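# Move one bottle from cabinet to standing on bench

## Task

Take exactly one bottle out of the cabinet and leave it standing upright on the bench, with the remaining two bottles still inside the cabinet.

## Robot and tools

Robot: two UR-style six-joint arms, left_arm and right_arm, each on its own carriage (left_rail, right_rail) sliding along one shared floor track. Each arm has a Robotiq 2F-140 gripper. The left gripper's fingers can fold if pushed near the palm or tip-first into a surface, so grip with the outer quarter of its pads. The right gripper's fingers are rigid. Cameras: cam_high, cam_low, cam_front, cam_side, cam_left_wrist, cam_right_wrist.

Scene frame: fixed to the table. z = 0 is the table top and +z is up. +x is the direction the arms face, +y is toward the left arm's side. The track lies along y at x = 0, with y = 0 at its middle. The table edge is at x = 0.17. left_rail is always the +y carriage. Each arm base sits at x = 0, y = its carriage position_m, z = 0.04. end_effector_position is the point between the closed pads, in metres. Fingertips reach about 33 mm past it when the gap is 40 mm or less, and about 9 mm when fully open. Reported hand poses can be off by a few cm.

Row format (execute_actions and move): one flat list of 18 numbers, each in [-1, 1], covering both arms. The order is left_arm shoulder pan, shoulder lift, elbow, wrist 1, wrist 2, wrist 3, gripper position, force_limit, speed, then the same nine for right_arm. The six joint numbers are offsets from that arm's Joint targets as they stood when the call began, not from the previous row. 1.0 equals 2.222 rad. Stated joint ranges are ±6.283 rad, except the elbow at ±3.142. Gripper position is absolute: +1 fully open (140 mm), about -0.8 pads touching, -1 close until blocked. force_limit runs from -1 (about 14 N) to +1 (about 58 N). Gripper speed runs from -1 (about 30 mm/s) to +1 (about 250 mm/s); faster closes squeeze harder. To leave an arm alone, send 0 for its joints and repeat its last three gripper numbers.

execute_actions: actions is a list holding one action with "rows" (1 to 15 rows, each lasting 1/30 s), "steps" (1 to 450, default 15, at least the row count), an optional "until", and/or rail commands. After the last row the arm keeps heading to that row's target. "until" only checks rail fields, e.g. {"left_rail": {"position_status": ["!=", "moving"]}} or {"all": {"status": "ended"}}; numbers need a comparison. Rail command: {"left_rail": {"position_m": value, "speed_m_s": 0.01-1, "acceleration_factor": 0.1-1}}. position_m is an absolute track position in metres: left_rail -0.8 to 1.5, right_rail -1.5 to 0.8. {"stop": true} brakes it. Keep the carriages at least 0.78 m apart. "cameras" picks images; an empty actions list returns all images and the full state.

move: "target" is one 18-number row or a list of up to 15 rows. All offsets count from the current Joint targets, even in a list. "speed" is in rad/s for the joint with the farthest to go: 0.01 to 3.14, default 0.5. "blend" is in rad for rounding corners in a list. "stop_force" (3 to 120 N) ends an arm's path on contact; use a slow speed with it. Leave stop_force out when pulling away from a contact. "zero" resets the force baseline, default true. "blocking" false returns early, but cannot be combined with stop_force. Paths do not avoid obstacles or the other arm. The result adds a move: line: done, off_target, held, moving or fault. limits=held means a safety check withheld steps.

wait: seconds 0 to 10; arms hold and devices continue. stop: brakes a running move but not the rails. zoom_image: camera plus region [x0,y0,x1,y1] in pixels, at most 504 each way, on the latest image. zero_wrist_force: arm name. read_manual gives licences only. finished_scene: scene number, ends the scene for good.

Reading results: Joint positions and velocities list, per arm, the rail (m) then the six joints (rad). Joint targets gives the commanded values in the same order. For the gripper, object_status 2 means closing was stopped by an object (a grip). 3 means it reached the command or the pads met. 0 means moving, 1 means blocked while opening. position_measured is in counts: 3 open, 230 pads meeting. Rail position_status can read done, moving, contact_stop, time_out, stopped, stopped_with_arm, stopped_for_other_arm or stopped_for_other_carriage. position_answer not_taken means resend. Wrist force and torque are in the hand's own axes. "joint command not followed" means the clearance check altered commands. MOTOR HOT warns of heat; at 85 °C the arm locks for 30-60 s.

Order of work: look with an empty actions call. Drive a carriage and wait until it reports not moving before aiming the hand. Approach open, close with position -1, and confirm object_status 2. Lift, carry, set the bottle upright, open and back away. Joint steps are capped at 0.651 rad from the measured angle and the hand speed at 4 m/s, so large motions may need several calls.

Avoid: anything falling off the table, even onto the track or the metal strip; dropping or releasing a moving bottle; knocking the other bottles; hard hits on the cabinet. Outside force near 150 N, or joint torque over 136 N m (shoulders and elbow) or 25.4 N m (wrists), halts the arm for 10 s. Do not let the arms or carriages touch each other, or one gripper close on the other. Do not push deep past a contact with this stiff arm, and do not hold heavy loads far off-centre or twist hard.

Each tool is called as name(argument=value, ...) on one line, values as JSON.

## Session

execute_actions(actions=[])

Scene clock: 0.00 s.
left_arm: end_effector_position=(+0.3456, +0.9800, +0.5800) position_measured=3 object_status=3 end_effector_quat_wxyz=(+0.000, +0.000, +1.000, +0.000) | right_arm: end_effector_position=(+0.3456, -1.1103, +0.5800) position_measured=3 object_status=3 end_effector_quat_wxyz=(+0.000, +0.000, +1.000, +0.000)
Joint positions: left_arm=[0.953 -0.316 -1.725 0.971 -0.816 -1.571 -0.316] | right_arm=[-1.138 -0.316 -1.725 0.971 -0.816 -1.571 -0.316]
Joint velocities: within noise
Joint torques (N m): no reading
Motor temperatures (°C): left_arm=[29 31 26 35 32 37] | right_arm=[29 27 29 36 36 33]
Wrist force (N): no reading
Wrist torque (N m): no reading
Wrist force, peak (N): no reading
Joint targets: left_arm=[0.953 -0.316 -1.725 0.971 -0.816 -1.571 -0.316] | right_arm=[-1.138 -0.316 -1.725 0.971 -0.816 -1.571 -0.316]
Tool commands: left_gripper/position=+1.0 left_gripper/force_limit=+1.0 left_gripper/speed=+1.0 right_gripper/position=+1.0 right_gripper/force_limit=+1.0 right_gripper/speed=+1.0
left_rail: position_m=0.953 position_status=done
right_rail: position_m=-1.138 position_status=done
camera_calibration:
cam_left_wrist: T_world_to_cam=[[-0.00493071, 0.999572, -0.0288448, -0.950644], [0.927641, 0.0153442, 0.373158, -0.556956], [0.373441, -0.0249177, -0.927319, 0.581839], [0, 0, 0, 1]] pos_world=[0.294685, 0.973281, 0.719962]
cam_right_wrist: T_world_to_cam=[[-0.00983595, 0.999059, -0.0422469, 1.15339], [0.941886, 0.0234439, 0.335113, -0.48666], [0.335788, -0.0364956, -0.94123, 0.530907], [0, 0, 0, 1]] pos_world=[0.291451, -1.12152, 0.711519]

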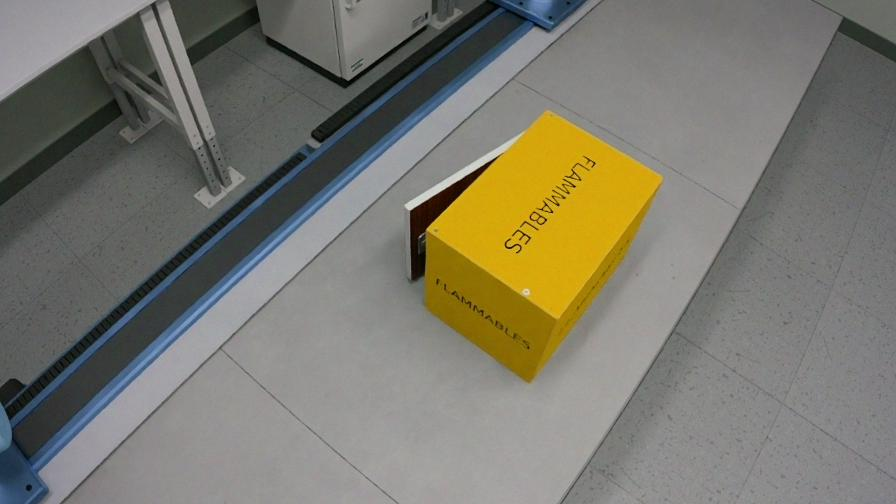

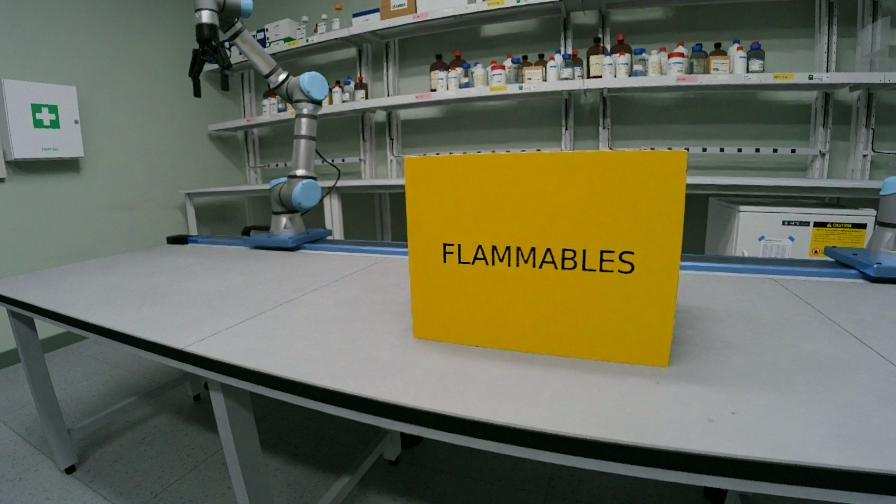

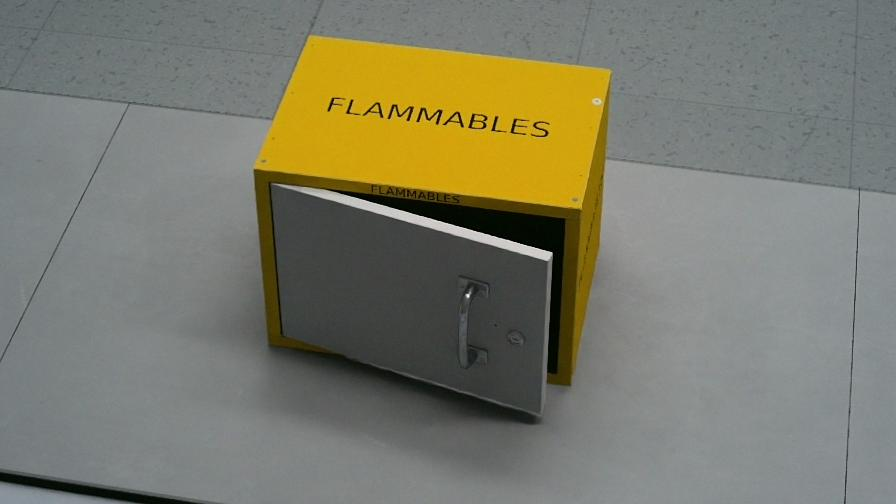

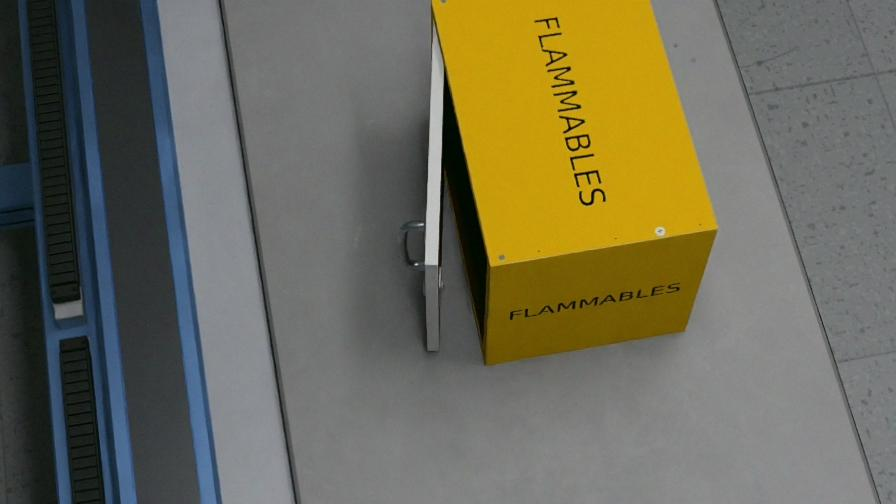

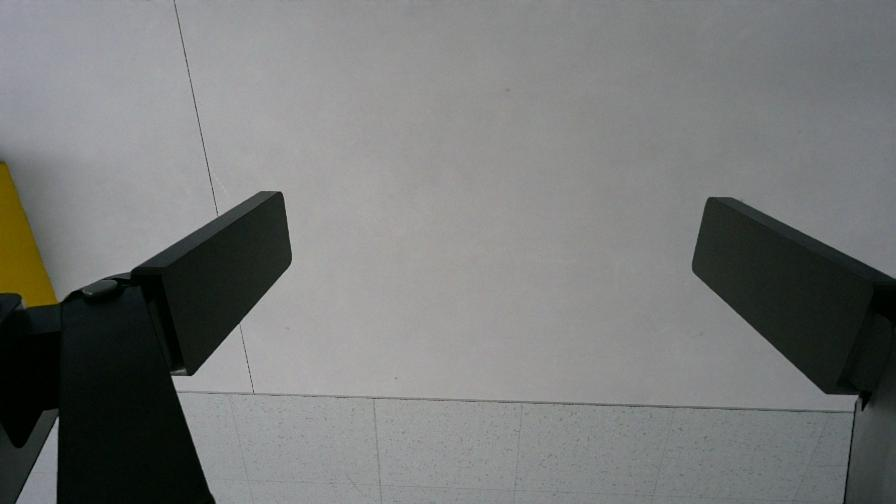

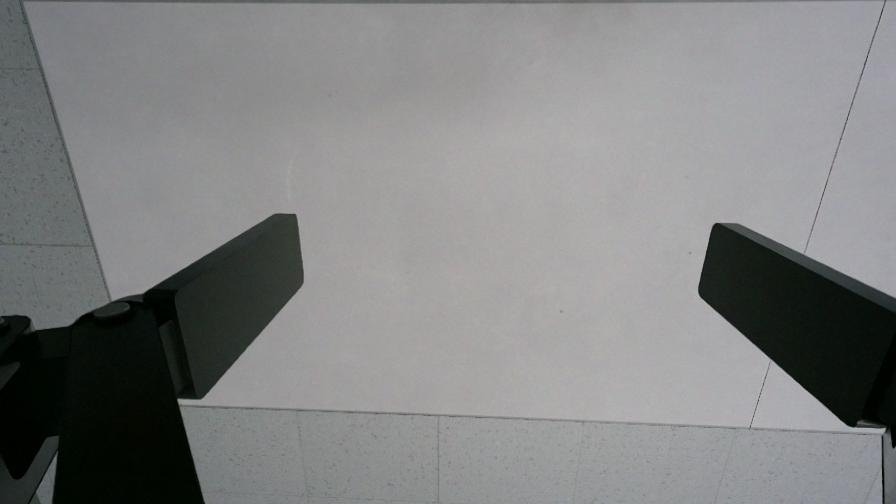

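move(target=[0,0,0,0,0,0,1,1,1,0.1589,0.2867,0.4804,-0.0606,0.7237,0.1422,-0.9,-0.3,-0.3], speed=0.9)

execute_actions(actions=[{"right_rail":{"position_m":-0.75,"speed_m_s":0.5,"acceleration_factor":0.4},"steps":150,"until":{"all":{"status":"ended"}}}], cameras=["cam_right_wrist","cam_side","cam_front"])

zoom_image(camera="cam_side", region=[340, 180, 560, 400])

Scene clock: 80.13 s.
left_arm: end_effector_position=(+0.3456, +0.9800, +0.5800) position_measured=3 object_status=3 end_effector_quat_wxyz=(+0.000, +0.000, +1.000, +0.000) | right_arm: end_effector_position=(+0.4204, -0.6774, +0.1604) position_measured=232 object_status=3 end_effector_quat_wxyz=(+0.500, -0.500, -0.500, -0.500)
Joint positions: left_arm=[0.953 -0.316 -1.725 0.971 -0.816 -1.571 -0.316] | right_arm=[-1.138 0.037 -1.088 2.038 -0.951 0.037 0]
Joint torques (N m): left_arm=[-1.02 -11.64 -18.99 -3.17 -0.29 -0.15] | right_arm=[7.58 -27.56 0.39 -2.11 2.05 1.31]
Wrist force (N): left_arm=[-0.2 -0.1 0.0] | right_arm=[2.8 -0.3 2.3]
Wrist torque (N m): left_arm=[-0.02 0.03 0.00] | right_arm=[1.05 0.27 -1.04]
Wrist force, peak (N): left_arm=[-0.1 -0.2 0.5] | right_arm=[2.9 -0.2 2.4]
Joint targets: left_arm=[0.953 -0.316 -1.725 0.971 -0.816 -1.571 -0.316] | right_arm=[-1.138 0.037 -1.088 2.038 -0.951 0.037 0.000]
left_rail: position_m=0.953 position_status=done
right_rail: position_m=-1.138 position_status=done
move: done

Scene clock: 82.03 s.
left_arm: end_effector_position=(+0.3456, +0.9800, +0.5800) position_measured=3 object_status=3 end_effector_quat_wxyz=(+0.000, +0.000, +1.000, +0.000) | right_arm: end_effector_position=(+0.4203, -0.2899, +0.1603) position_measured=232 object_status=3 end_effector_quat_wxyz=(+0.500, -0.500, -0.500, -0.500)
Joint positions: left_arm=[0.953 -0.316 -1.725 0.971 -0.816 -1.571 -0.316] | right_arm=[-0.75 0.037 -1.088 2.038 -0.951 0.037 0]
Joint torques (N m): left_arm=[-1.27 -11.91 -18.84 -3.13 -0.24 -0.09] | right_arm=[-8.98 -29.22 -3.01 -1.56 1.88 1.3]
Wrist force (N): left_arm=[0.2 0.0 0.1] | right_arm=[2.8 -0.1 2.4]
Wrist torque (N m): left_arm=[0.00 -0.04 0.00] | right_arm=[1.08 0.28 -1.05]
Wrist force, peak (N): left_arm=[-0.3 -0.5 0.1] | right_arm=[2.9 0.1 3.6]
Joint targets: left_arm=[0.953 -0.316 -1.725 0.971 -0.816 -1.571 -0.316] | right_arm=[-0.750 0.037 -1.088 2.038 -0.951 0.037 0.000]
Tool commands: left_gripper/position=+1.0 left_gripper/force_limit=+1.0 left_gripper/speed=+1.0 right_gripper/position=-0.9 right_gripper/force_limit=-0.3 right_gripper/speed=-0.3
left_rail: position_m=0.953 position_status=done
right_rail: position_m=-0.750 speed_m_s=0.50 position_status=done
camera_calibration:
cam_right_wrist: T_world_to_cam=[[0.999055, 0.0420871, 0.0108519, -0.393179], [0.0243467, -0.335081, -0.941875, 0.0508171], [-0.0360045, 0.941249, -0.335789, 0.483395], [0, 0, 0, 1]] pos_world=[0.408974, -0.421419, 0.214449]
Images, in order (width x height): cam_front 896x504, cam_side 896x504, cam_right_wrist 896x504.

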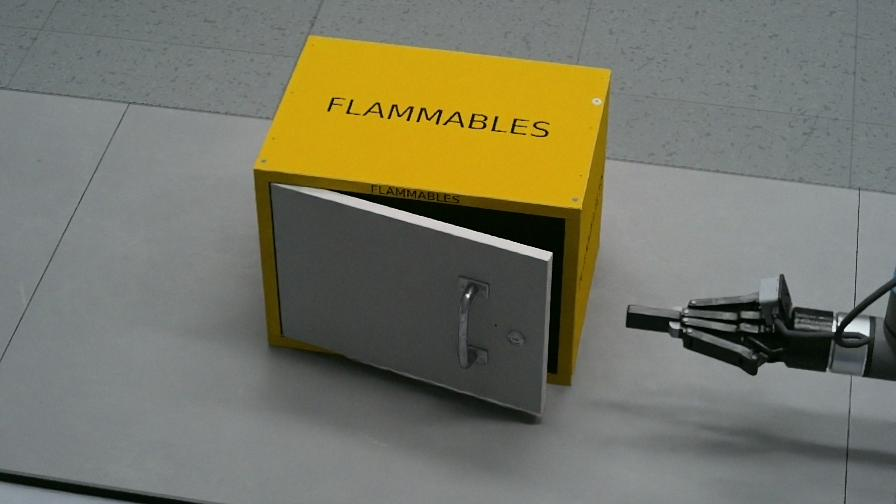

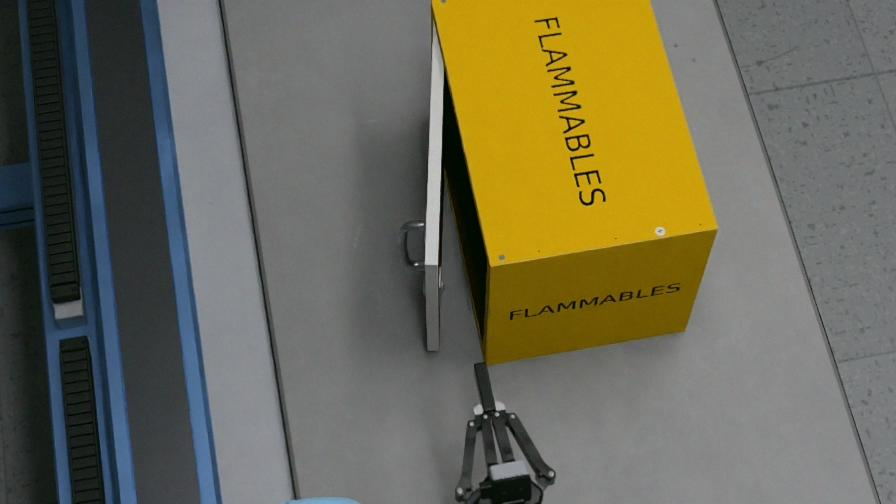

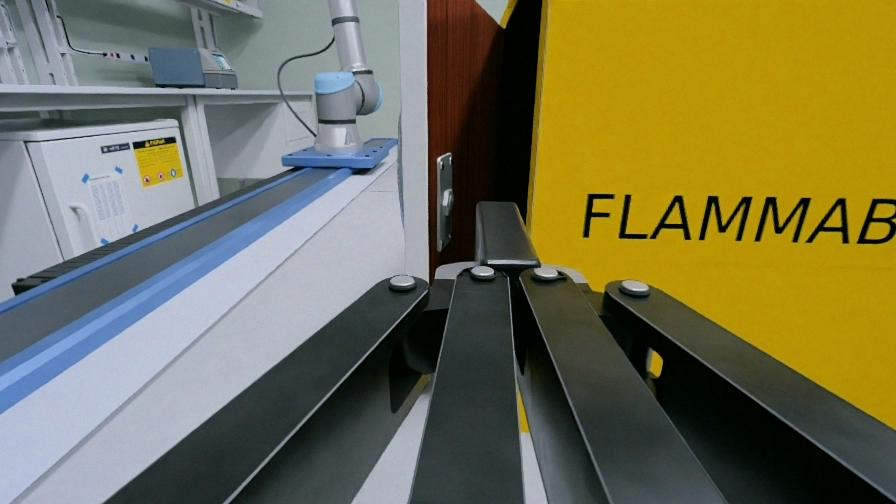

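Scaled by 2.291 from the camera's 896x504 image, which has a finer 1280x720 frame.

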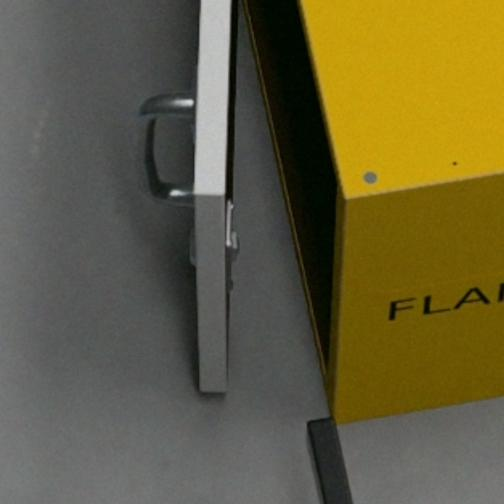

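move(target=[[0,0,0,0,0,0,1,1,1,0.0909,0.0253,-0.0478,0.0225,0.0909,0,-0.9,-0.3,-0.3],[0,0,0,0,0,0,1,1,1,0.1582,0.0549,-0.1041,0.0491,0.1582,0,-0.9,-0.3,-0.3],[0,0,0,0,0,0,1,1,1,0.2950,0.0817,-0.1559,0.0742,0.2950,0,-0.9,-0.3,-0.3],[0,0,0,0,0,0,1,1,1,0.4312,0.1695,-0.3290,0.1595,0.4312,0,-0.9,-0.3,-0.3]], speed=[0.15,0.15,0.15,0.2], stop_force=20, blend=[0.01,0.02,0.03,0], cameras=["cam_right_wrist","cam_side","cam_front"])

Scene clock: 112.97 s.
left_arm: end_effector_position=(+0.3456, +0.9800, +0.5800) position_measured=3 object_status=3 end_effector_quat_wxyz=(+0.000, +0.000, +1.000, +0.000) | right_arm: end_effector_position=(+0.4177, -0.1510, +0.1605) position_measured=232 object_status=3 end_effector_quat_wxyz=(+0.500, -0.500, -0.500, -0.500)
Joint positions: left_arm=[0.953 -0.316 -1.725 0.971 -0.816 -1.571 -0.316] | right_arm=[-0.75 0.337 -0.989 1.849 -0.862 0.338 0]
Joint torques (N m): left_arm=[-1.15 -11.51 -18.33 -3.19 -0.49 -0.18] | right_arm=[-10.11 -47.69 -3.02 -2.67 -2.32 1.24]
Wrist force (N): left_arm=[-0.1 0.0 0.1] | right_arm=[3.3 0.6 2.8]
Wrist torque (N m): left_arm=[-0.01 0.03 0.00] | right_arm=[1.22 0.17 -1.05]
Wrist force, peak (N): left_arm=[0.1 -0.4 0.4] | right_arm=[7.7 -9.6 -21.5]
Joint targets: left_arm=[0.953 -0.316 -1.725 0.971 -0.816 -1.571 -0.316] | right_arm=[-0.750 0.337 -0.989 1.849 -0.862 0.338 0.000]
left_rail: position_m=0.953 position_status=done
right_rail: position_m=-0.750 speed_m_s=0.50 position_status=done
move: contact (right_arm); path passed 1 of 4 targets; right_arm: the shoulder pan is farthest, 0.658 rad from its target
camera_calibration:
cam_right_wrist: T_world_to_cam=[[0.999053, 0.0421138, 0.0109605, -0.396438], [0.0244453, -0.334746, -0.941991, 0.0975633], [-0.0360019, 0.941367, -0.335458, 0.352652], [0, 0, 0, 1]] pos_world=[0.406374, -0.28262, 0.214549]
Images, in order (width x height): cam_front 896x504, cam_side 896x504, cam_right_wrist 896x504.

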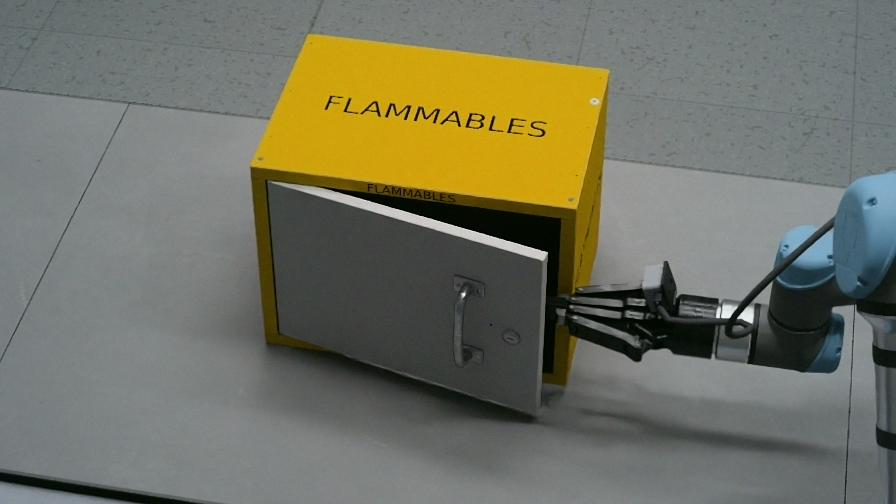

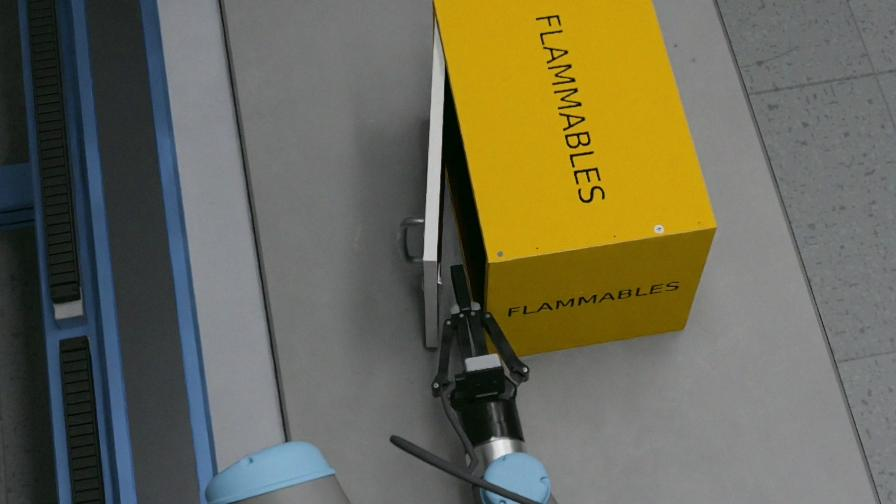

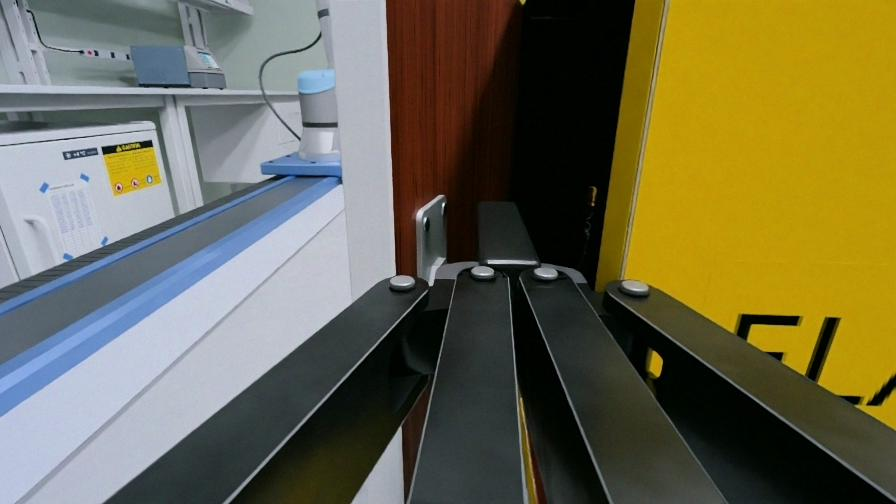

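move(target=[[0,0,0,0,0,0,1,1,1,0.0208,-0.0329,0.0637,-0.0299,0.0205,0,-0.9,-0.3,-0.3],[0,0,0,0,0,0,1,1,1,0.0942,0.0016,-0.0018,0.0011,0.0939,0,-0.9,-0.3,-0.3],[0,0,0,0,0,0,1,1,1,0.1600,0.0372,-0.0707,0.0343,0.1597,0,-0.9,-0.3,-0.3],[0,0,0,0,0,0,1,1,1,0.2962,0.1250,-0.2437,0.1197,0.2959,0,-0.9,-0.3,-0.3]], speed=[0.1,0.15,0.15,0.2], stop_force=20, blend=[0.02,0.03,0.03,0], cameras=["cam_right_wrist","cam_side","cam_front"])

Scene clock: 137.97 s.
left_arm: end_effector_position=(+0.3456, +0.9800, +0.5800) position_measured=3 object_status=3 end_effector_quat_wxyz=(+0.000, +0.000, +1.000, +0.000) | right_arm: end_effector_position=(+0.2396, +0.1759, +0.1594) position_measured=232 object_status=3 end_effector_quat_wxyz=(+0.500, -0.500, -0.500, -0.499)
Joint positions: left_arm=[0.953 -0.316 -1.725 0.971 -0.816 -1.571 -0.316] | right_arm=[-0.75 0.996 -0.711 1.308 -0.596 0.995 0]
Joint torques (N m): left_arm=[-1.49 -12.72 -18.45 -3.12 -0.51 -0.06] | right_arm=[12.25 -49.31 -32.84 -0.05 0.95 1.29]
Wrist force (N): left_arm=[0.0 -0.2 0.3] | right_arm=[3.0 3.9 -2.0]
Wrist torque (N m): left_arm=[-0.04 0.01 0.00] | right_arm=[1.03 0.22 -1.05]
Wrist force, peak (N): left_arm=[0.4 0.0 0.5] | right_arm=[3.4 -1.8 -6.1]
Joint targets: left_arm=[0.953 -0.316 -1.725 0.971 -0.816 -1.571 -0.316] | right_arm=[-0.750 0.996 -0.711 1.308 -0.596 0.995 0.000]
left_rail: position_m=0.953 position_status=done
right_rail: position_m=-0.750 speed_m_s=0.50 position_status=done
move: done
camera_calibration:
cam_right_wrist: T_world_to_cam=[[0.999043, 0.0427729, 0.00917934, -0.232019], [0.0230373, -0.336011, -0.941576, 0.210818], [-0.0371896, 0.940886, -0.336674, 0.0386638], [0, 0, 0, 1]] pos_world=[0.228378, 0.044383, 0.213648]
Images, in order (width x height): cam_front 896x504, cam_side 896x504, cam_right_wrist 896x504.

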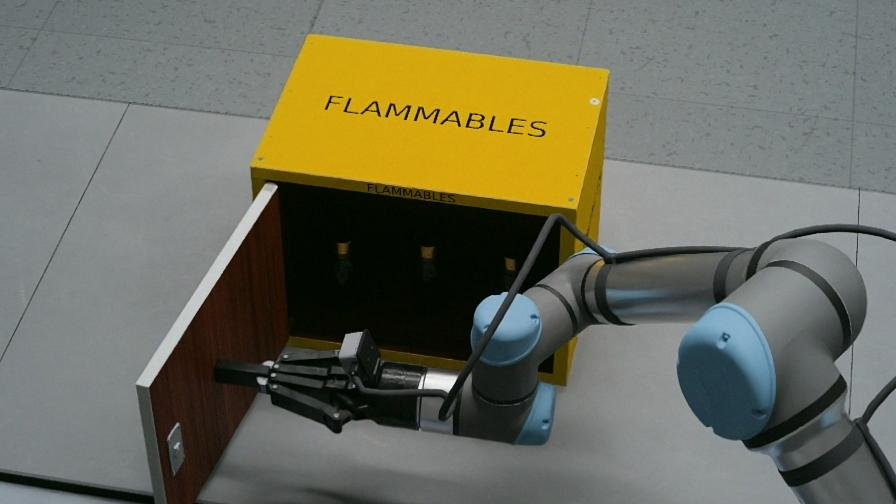

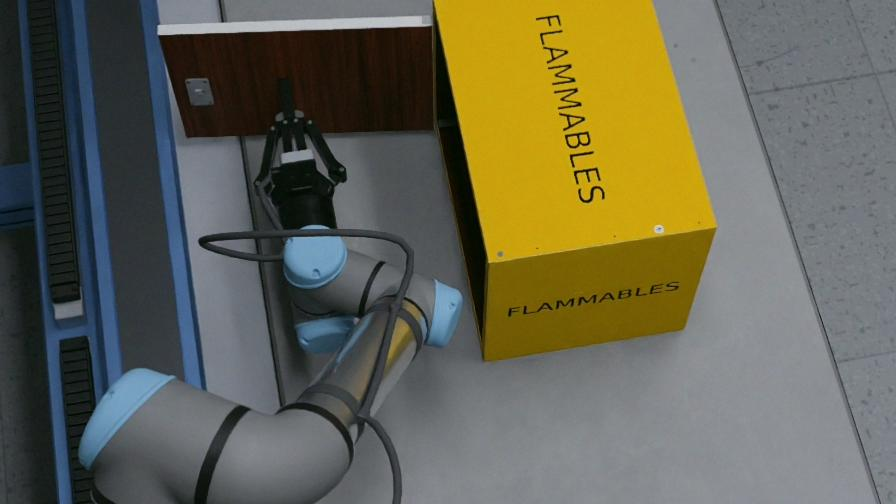

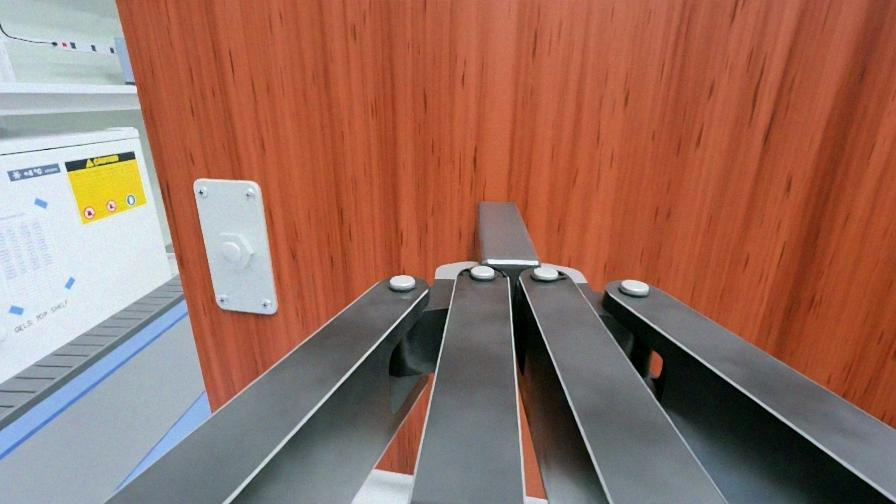

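move(target=[0,0,0,0,0,0,1,1,1,0.0214,-0.0331,0.1306,-0.0980,0.5038,0,-0.15,-0.3,-0.3], speed=0.4, cameras=["cam_right_wrist","cam_side","cam_front"])

zoom_image(camera="cam_right_wrist", region=[330, 100, 700, 400])

Scene clock: 161.30 s.
left_arm: end_effector_position=(+0.3456, +0.9800, +0.5800) position_measured=3 object_status=3 end_effector_quat_wxyz=(+0.000, +0.000, +1.000, +0.000) | right_arm: end_effector_position=(+0.4450, -0.0412, +0.1180) position_measured=148 object_status=3 end_effector_quat_wxyz=(-0.175, +0.685, +0.175, +0.685)
Joint positions: left_arm=[0.953 -0.316 -1.725 0.971 -0.816 -1.571 -0.316] | right_arm=[-0.75 1.043 -0.784 1.598 -0.814 2.114 0]
Joint torques (N m): left_arm=[-1.39 -13.19 -18.69 -3.16 -0.62 -0.19] | right_arm=[7.49 -57.17 -4.44 -3.96 2.32 1.3]
Wrist force (N): left_arm=[0.1 -0.2 0.2] | right_arm=[3.3 0.6 2.9]
Wrist torque (N m): left_arm=[-0.05 -0.02 0.00] | right_arm=[1.22 0.19 -1.04]
Wrist force, peak (N): left_arm=[0.3 -0.1 0.6] | right_arm=[4.3 -5.0 -1.6]
Joint targets: left_arm=[0.953 -0.316 -1.725 0.971 -0.816 -1.571 -0.316] | right_arm=[-0.750 1.043 -0.785 1.598 -0.814 2.115 0.000]
left_rail: position_m=0.953 position_status=done
right_rail: position_m=-0.750 speed_m_s=0.50 position_status=done
move: done
camera_calibration:
cam_right_wrist: T_world_to_cam=[[0.515808, -0.856647, 0.00993439, -0.249674], [-0.282932, -0.181283, -0.941852, 0.236749], [0.808636, 0.483004, -0.33588, -0.15873], [0, 0, 0, 1]] pos_world=[0.324123, -0.0942966, 0.172149]
Images, in order (width x height): cam_front 896x504, cam_side 896x504, cam_right_wrist 896x504.

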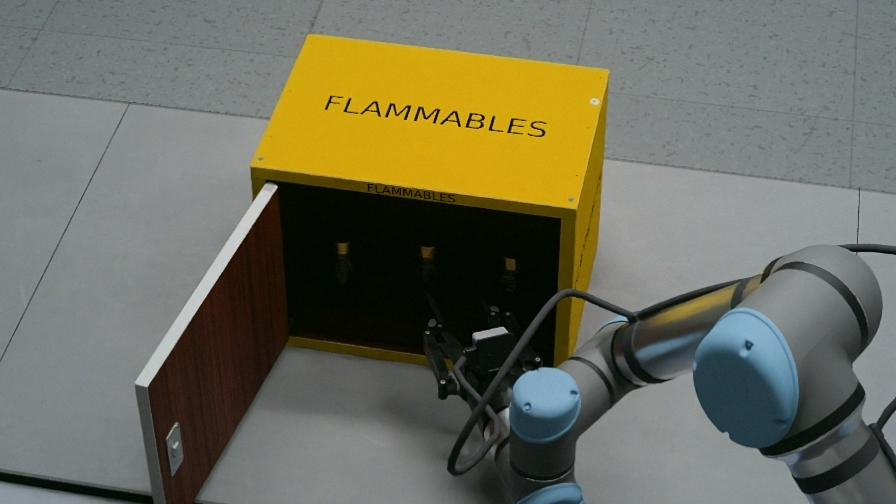

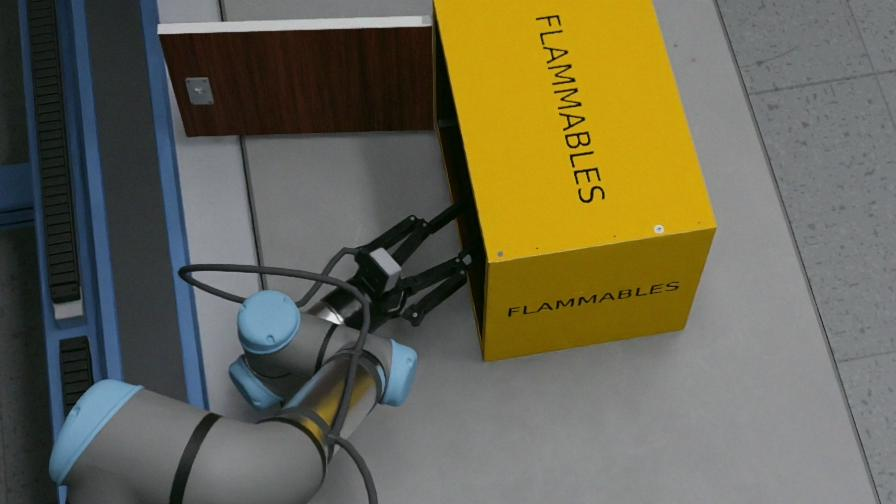

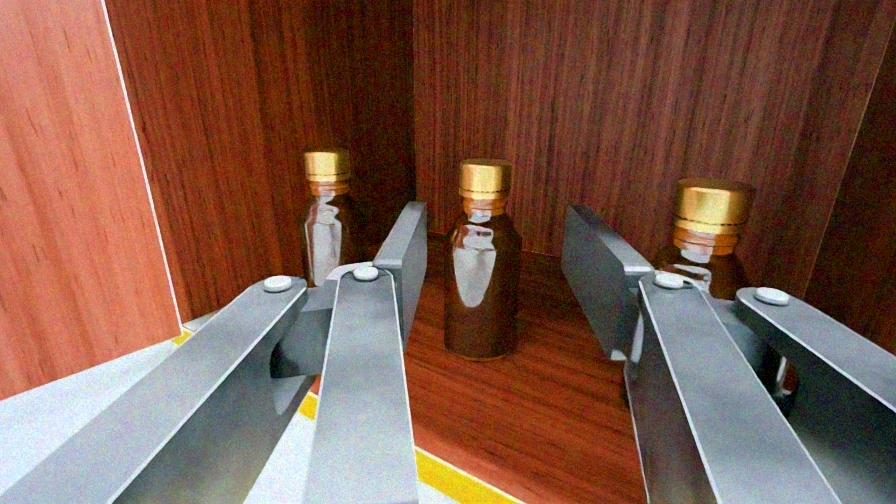

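Scaled by 1.362 from the camera's 896x504 image, which has a finer 1280x720 frame.

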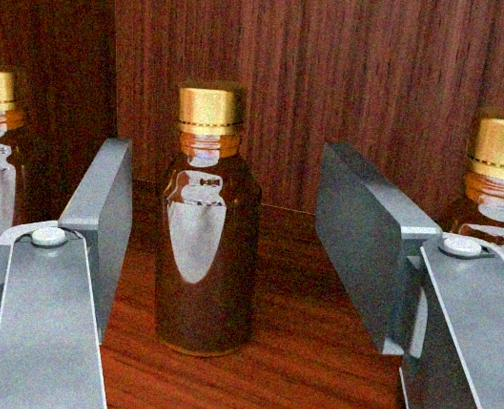

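move(target=[0,0,0,0,0,0,1,1,1,-0.0401,0.0696,-0.1501,0.0810,-0.0404,0,-0.15,-0.3,-0.3], speed=0.15, stop_force=10, cameras=["cam_right_wrist"])

execute_actions(actions=[{"rows":[[0,0,0,0,0,0,1,1,1,0,0,0,0,0,0,-1,0,-1]],"steps":75}], cameras=["cam_right_wrist"])

zero_wrist_force(arm="right_arm")

Scene clock: 179.17 s.
left_arm: end_effector_position=(+0.3456, +0.9800, +0.5800) position_measured=3 object_status=3 end_effector_quat_wxyz=(+0.000, +0.000, +1.000, +0.000) | right_arm: end_effector_position=(+0.5455, +0.0140, +0.1203) position_measured=148 object_status=3 end_effector_quat_wxyz=(-0.175, +0.685, +0.175, +0.685)
Joint positions: left_arm=[0.953 -0.316 -1.725 0.971 -0.816 -1.571 -0.316] | right_arm=[-0.75 0.954 -0.63 1.265 -0.634 2.025 0]
Joint torques (N m): left_arm=[-1.23 -13.17 -18.4 -3.28 -0.6 -0.14] | right_arm=[-9.13 -50.7 -31.48 0.1 -2.36 1.19]
Wrist force (N): left_arm=[0.1 -0.2 0.0] | right_arm=[3.4 0.7 2.3]
Wrist torque (N m): left_arm=[-0.04 -0.01 0.00] | right_arm=[1.23 0.16 -1.05]
Wrist force, peak (N): left_arm=[-0.2 -0.2 0.5] | right_arm=[3.4 0.8 2.9]
Joint targets: left_arm=[0.953 -0.316 -1.725 0.971 -0.816 -1.571 -0.316] | right_arm=[-0.750 0.954 -0.630 1.265 -0.634 2.025 0.000]
left_rail: position_m=0.953 position_status=done
right_rail: position_m=-0.750 speed_m_s=0.50 position_status=done
move: done
camera_calibration:
cam_right_wrist: T_world_to_cam=[[0.516132, -0.856447, 0.0103444, -0.254587], [-0.283441, -0.182186, -0.941525, 0.277585], [0.808251, 0.483019, -0.336784, -0.265567], [0, 0, 0, 1]] pos_world=[0.424724, -0.0391945, 0.174548]
Images, in order (width x height): cam_right_wrist 896x504.

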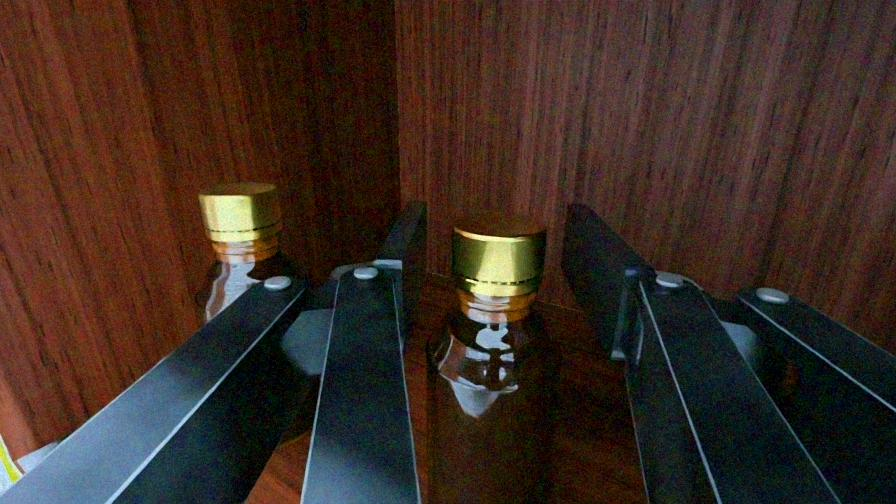

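Scene clock: 181.87 s.
left_arm: end_effector_position=(+0.3456, +0.9800, +0.5800) position_measured=3 object_status=3 end_effector_quat_wxyz=(+0.000, +0.000, +1.000, +0.000) | right_arm: end_effector_position=(+0.5455, +0.0140, +0.1203) position_measured=189 object_status=2 end_effector_quat_wxyz=(-0.175, +0.685, +0.175, +0.685)
Joint positions: left_arm=[0.953 -0.316 -1.725 0.971 -0.816 -1.571 -0.316] | right_arm=[-0.75 0.954 -0.63 1.265 -0.634 2.025 0]
Joint torques (N m): left_arm=[-1.09 -13.3 -18.72 -3.15 -0.67 -0.14] | right_arm=[-9.46 -50.87 -27.27 -0.02 2.89 1.06]
Wrist force (N): left_arm=[0.0 -0.1 0.3] | right_arm=[3.6 -1.5 2.5]
Wrist torque (N m): left_arm=[-0.02 0.00 0.00] | right_arm=[1.20 0.14 -0.90]
Wrist force, peak (N): left_arm=[-0.2 -0.4 0.3] | right_arm=[3.6 -1.4 2.7]
Joint targets: left_arm=[0.953 -0.316 -1.725 0.971 -0.816 -1.571 -0.316] | right_arm=[-0.750 0.954 -0.630 1.265 -0.634 2.025 0.000]
left_rail: position_m=0.953 position_status=done
right_rail: position_m=-0.750 speed_m_s=0.50 position_status=done
camera_calibration:
cam_right_wrist: T_world_to_cam=[[0.516132, -0.856447, 0.0103444, -0.254587], [-0.283441, -0.182186, -0.941525, 0.277585], [0.808251, 0.483019, -0.336784, -0.265567], [0, 0, 0, 1]] pos_world=[0.424724, -0.0391945, 0.174548]
Images, in order (width x height): cam_right_wrist 896x504.

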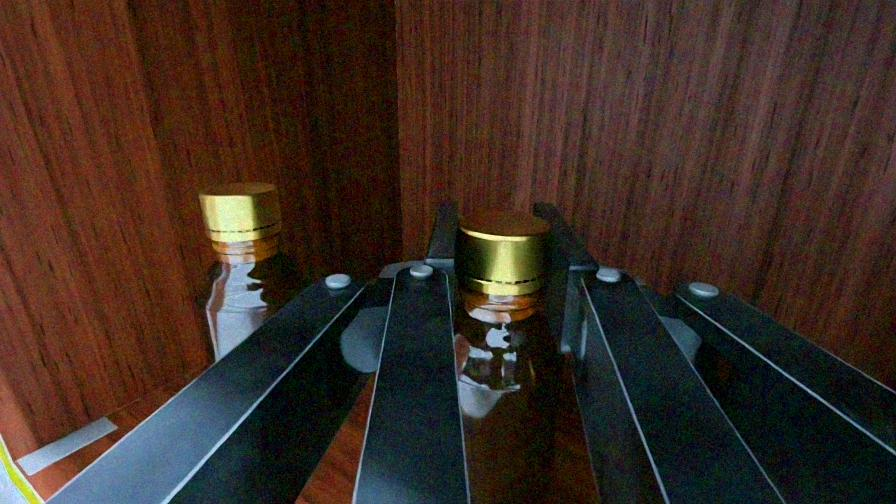

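Wrist force sensor zeroed.

move(target=[0,0,0,0,0,0,1,1,1,0,-0.0224,-0.0037,0.0257,0,0,-1,0,-1], speed=0.05)

move(target=[[0,0,0,0,0,0,1,1,1,0.0445,-0.0812,0.1615,-0.0803,0.0444,0,-1,0,-1],[0,0,0,0,0,0,1,1,1,0.1074,-0.1422,0.2807,-0.1386,0.1073,0,-1,0,-1]], speed=0.25, blend=0.03, cameras=["cam_right_wrist","cam_front"])

Scene clock: 200.47 s.
left_arm: end_effector_position=(+0.3456, +0.9800, +0.5800) position_measured=3 object_status=3 end_effector_quat_wxyz=(+0.000, +0.000, +1.000, +0.000) | right_arm: end_effector_position=(+0.5456, +0.0141, +0.1558) position_measured=189 object_status=2 end_effector_quat_wxyz=(-0.175, +0.685, +0.175, +0.685)
Joint positions: left_arm=[0.953 -0.316 -1.725 0.971 -0.816 -1.571 -0.316] | right_arm=[-0.75 0.954 -0.679 1.256 -0.577 2.025 0]
Joint torques (N m): left_arm=[-0.9 -13.22 -19.05 -3.12 -0.54 -0.18] | right_arm=[-6.61 -65.66 -33.39 -0.73 -2.18 1.23]
Wrist force (N, zeroed by zero_wrist_force on right_arm): left_arm=[-0.1 -0.2 0.1] | right_arm=[-3.9 1.9 -0.3]
Wrist torque (N m, zeroed by zero_wrist_force on right_arm): left_arm=[-0.04 0.02 0.00] | right_arm=[-0.03 0.27 -0.15]
Wrist force, peak (N, zeroed by zero_wrist_force on right_arm): left_arm=[0.2 -0.5 0.4] | right_arm=[-4.7 2.2 -0.2]
Joint targets: left_arm=[0.953 -0.316 -1.725 0.971 -0.816 -1.571 -0.316] | right_arm=[-0.750 0.954 -0.680 1.256 -0.576 2.025 0.000]
left_rail: position_m=0.953 position_status=done
right_rail: position_m=-0.750 speed_m_s=0.50 position_status=done
move: done

Scene clock: 203.57 s.
left_arm: end_effector_position=(+0.3456, +0.9800, +0.5800) position_measured=3 object_status=3 end_effector_quat_wxyz=(+0.000, +0.000, +1.000, +0.000) | right_arm: end_effector_position=(+0.3263, -0.1056, +0.1560) position_measured=189 object_status=2 end_effector_quat_wxyz=(-0.175, +0.685, +0.175, +0.685)
Joint positions: left_arm=[0.953 -0.316 -1.725 0.971 -0.816 -1.571 -0.316] | right_arm=[-0.75 1.192 -0.995 1.88 -0.884 2.263 0]
Joint torques (N m): left_arm=[-1.08 -13.86 -18.82 -3.23 -0.75 -0.09] | right_arm=[8.74 -50.4 -8.19 -4.28 2.43 0.8]
Wrist force (N, zeroed by zero_wrist_force on right_arm): left_arm=[0.0 -0.1 0.4] | right_arm=[-3.5 2.2 -0.3]
Wrist torque (N m, zeroed by zero_wrist_force on right_arm): left_arm=[-0.03 -0.01 0.00] | right_arm=[0.01 0.18 -0.15]
Wrist force, peak (N, zeroed by zero_wrist_force on right_arm): left_arm=[0.4 0.0 0.4] | right_arm=[-4.0 2.3 -1.3]
Joint targets: left_arm=[0.953 -0.316 -1.725 0.971 -0.816 -1.571 -0.316] | right_arm=[-0.750 1.193 -0.996 1.880 -0.884 2.263 0.000]
left_rail: position_m=0.953 position_status=done
right_rail: position_m=-0.750 speed_m_s=0.50 position_status=done
move: done
camera_calibration:
cam_right_wrist: T_world_to_cam=[[0.516318, -0.85634, 0.00986271, -0.244172], [-0.282859, -0.181393, -0.941853, 0.227259], [0.808336, 0.483506, -0.33588, -0.0187679], [0, 0, 0, 1]] pos_world=[0.205523, -0.158797, 0.210149]
Images, in order (width x height): cam_front 896x504, cam_right_wrist 896x504.

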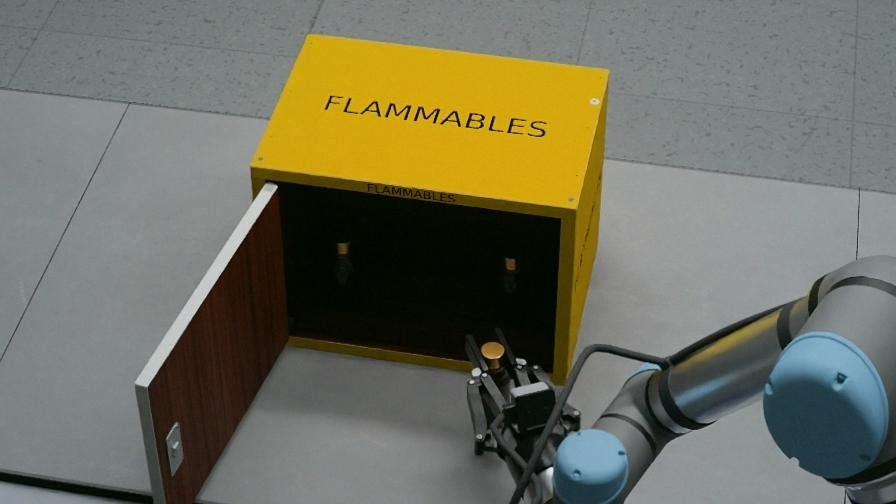

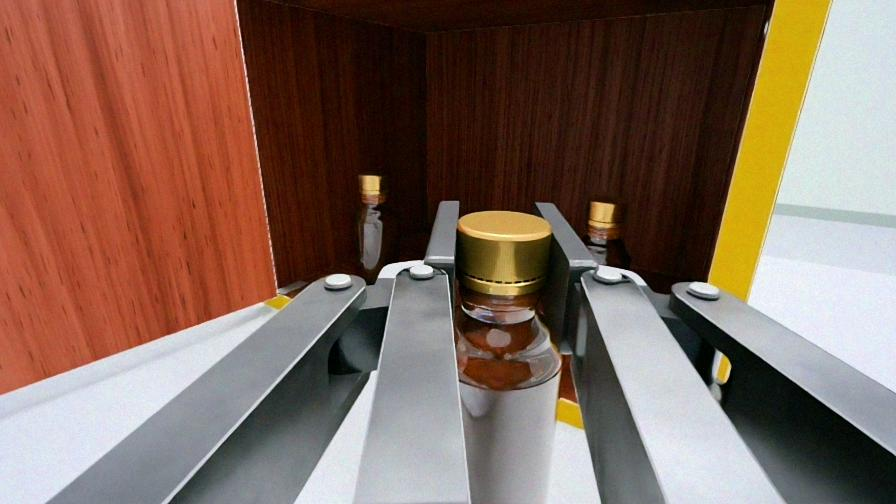

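execute_actions(actions=[{"right_rail":{"position_m":-1.06,"speed_m_s":0.35,"acceleration_factor":0.25},"steps":150,"until":{"all":{"status":"ended"}}}])

move(target=[0,0,0,0,0,0,1,1,1,0,0.0413,0.0042,-0.0455,0,0,-1,0,-1], speed=0.08, stop_force=8)

move(target=[0,0,0,0,0,0,1,1,1,0,0.0122,0,-0.0122,0,0,-1,0,-1], speed=0.015, stop_force=4, cameras=["cam_right_wrist","cam_high"])

Scene clock: 219.83 s.
left_arm: end_effector_position=(+0.3456, +0.9800, +0.5800) position_measured=3 object_status=3 end_effector_quat_wxyz=(+0.000, +0.000, +1.000, +0.000) | right_arm: end_effector_position=(+0.3262, -0.4157, +0.1560) position_measured=189 object_status=2 end_effector_quat_wxyz=(-0.175, +0.685, +0.175, +0.685)
Joint positions: left_arm=[0.953 -0.316 -1.725 0.971 -0.816 -1.571 -0.316] | right_arm=[-1.06 1.193 -0.996 1.88 -0.884 2.263 0]
Joint torques (N m): left_arm=[-1.19 -14.26 -18.61 -3.21 -0.79 -0.11] | right_arm=[4.96 -46.69 -13.29 -2.06 0.69 0.62]
Wrist force (N, zeroed by zero_wrist_force on right_arm): left_arm=[-0.1 -0.3 0.2] | right_arm=[-3.7 1.8 0.1]
Wrist torque (N m, zeroed by zero_wrist_force on right_arm): left_arm=[-0.07 0.03 0.00] | right_arm=[-0.06 0.22 -0.15]
Wrist force, peak (N, zeroed by zero_wrist_force on right_arm): left_arm=[0.2 -0.2 0.6] | right_arm=[-3.9 2.8 -0.4]
Joint targets: left_arm=[0.953 -0.316 -1.725 0.971 -0.816 -1.571 -0.316] | right_arm=[-1.060 1.193 -0.996 1.880 -0.884 2.263 0.000]
Tool commands: left_gripper/position=+1.0 left_gripper/force_limit=+1.0 left_gripper/speed=+1.0 right_gripper/position=-1.0 right_gripper/force_limit=+0.0 right_gripper/speed=-1.0
left_rail: position_m=0.953 position_status=done
right_rail: position_m=-1.060 speed_m_s=0.35 position_status=done

Scene clock: 222.20 s.
left_arm: end_effector_position=(+0.3456, +0.9800, +0.5800) position_measured=3 object_status=3 end_effector_quat_wxyz=(+0.000, +0.000, +1.000, +0.000) | right_arm: end_effector_position=(+0.3261, -0.4159, +0.1098) position_measured=189 object_status=2 end_effector_quat_wxyz=(-0.175, +0.685, +0.175, +0.685)
Joint positions: left_arm=[0.953 -0.316 -1.725 0.971 -0.816 -1.571 -0.316] | right_arm=[-1.06 1.193 -0.904 1.889 -0.986 2.263 0]
Joint torques (N m): left_arm=[-1.01 -14.75 -18.56 -3.26 -0.76 -0.17] | right_arm=[1.62 -37.06 -3.02 -4.32 -2.1 0.43]
Wrist force (N, zeroed by zero_wrist_force on right_arm): left_arm=[0.0 0.0 0.5] | right_arm=[-3.7 1.9 -0.1]
Wrist torque (N m, zeroed by zero_wrist_force on right_arm): left_arm=[0.00 0.00 0.00] | right_arm=[-0.03 0.20 -0.15]
Wrist force, peak (N, zeroed by zero_wrist_force on right_arm): left_arm=[-0.1 -0.3 0.4] | right_arm=[-4.2 2.2 -0.1]
Joint targets: left_arm=[0.953 -0.316 -1.725 0.971 -0.816 -1.571 -0.316] | right_arm=[-1.060 1.193 -0.904 1.889 -0.986 2.263 0.000]
left_rail: position_m=0.953 position_status=done
right_rail: position_m=-1.060 speed_m_s=0.35 position_status=done
move: done

Scene clock: 224.53 s.
left_arm: end_effector_position=(+0.3456, +0.9800, +0.5800) position_measured=3 object_status=3 end_effector_quat_wxyz=(+0.000, +0.000, +1.000, +0.000) | right_arm: end_effector_position=(+0.3262, -0.4158, +0.1014) position_measured=189 object_status=2 end_effector_quat_wxyz=(-0.175, +0.685, +0.175, +0.685)
Joint positions: left_arm=[0.953 -0.316 -1.725 0.971 -0.816 -1.571 -0.316] | right_arm=[-1.06 1.193 -0.886 1.889 -1.003 2.263 0]
Joint torques (N m): left_arm=[-0.69 -14.87 -19.03 -3.32 -0.79 -0.19] | right_arm=[0.86 -49.54 -3.47 0.44 -0.09 0.27]
Wrist force (N, zeroed by zero_wrist_force on right_arm): left_arm=[0.1 0.1 0.3] | right_arm=[1.0 1.4 -0.4]
Wrist torque (N m, zeroed by zero_wrist_force on right_arm): left_arm=[0.02 -0.02 0.01] | right_arm=[-0.07 0.00 -0.20]
Wrist force, peak (N, zeroed by zero_wrist_force on right_arm): left_arm=[-0.2 -0.3 0.4] | right_arm=[7.5 1.2 -0.2]
Joint targets: left_arm=[0.953 -0.316 -1.725 0.971 -0.816 -1.571 -0.316] | right_arm=[-1.060 1.193 -0.886 1.889 -1.003 2.263 0.000]
left_rail: position_m=0.953 position_status=done
right_rail: position_m=-1.060 speed_m_s=0.35 position_status=done
move: contact (right_arm)
camera_calibration:
cam_right_wrist: T_world_to_cam=[[0.516386, -0.8563, 0.00983295, -0.509157], [-0.282768, -0.181337, -0.941891, 0.119522], [0.808324, 0.483599, -0.335775, 0.113068], [0, 0, 0, 1]] pos_world=[0.205323, -0.468997, 0.155549]
Images, in order (width x height): cam_high 896x504, cam_right_wrist 896x504.

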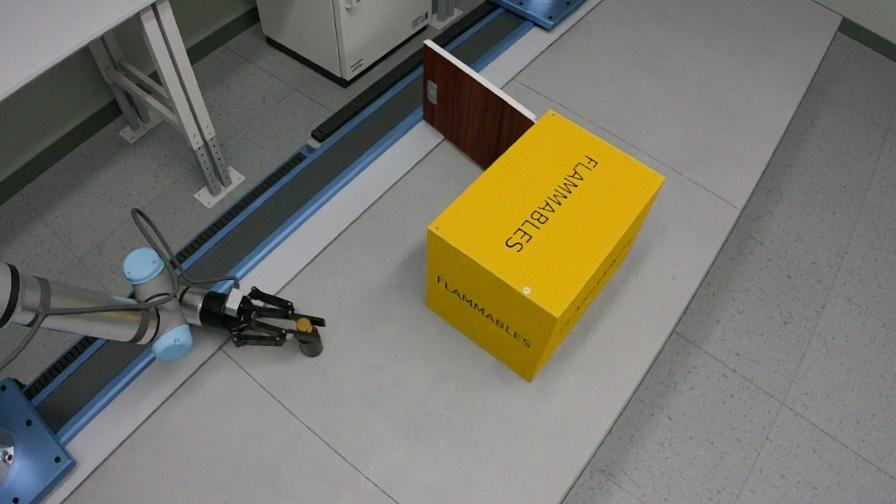

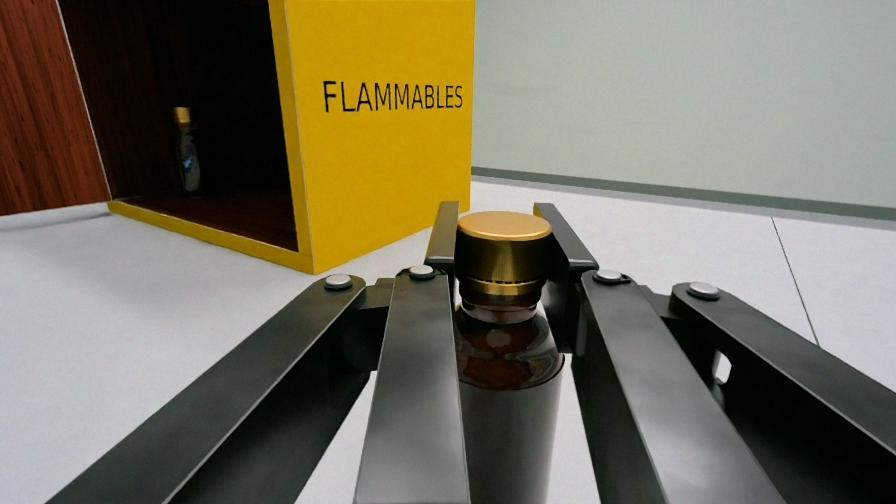

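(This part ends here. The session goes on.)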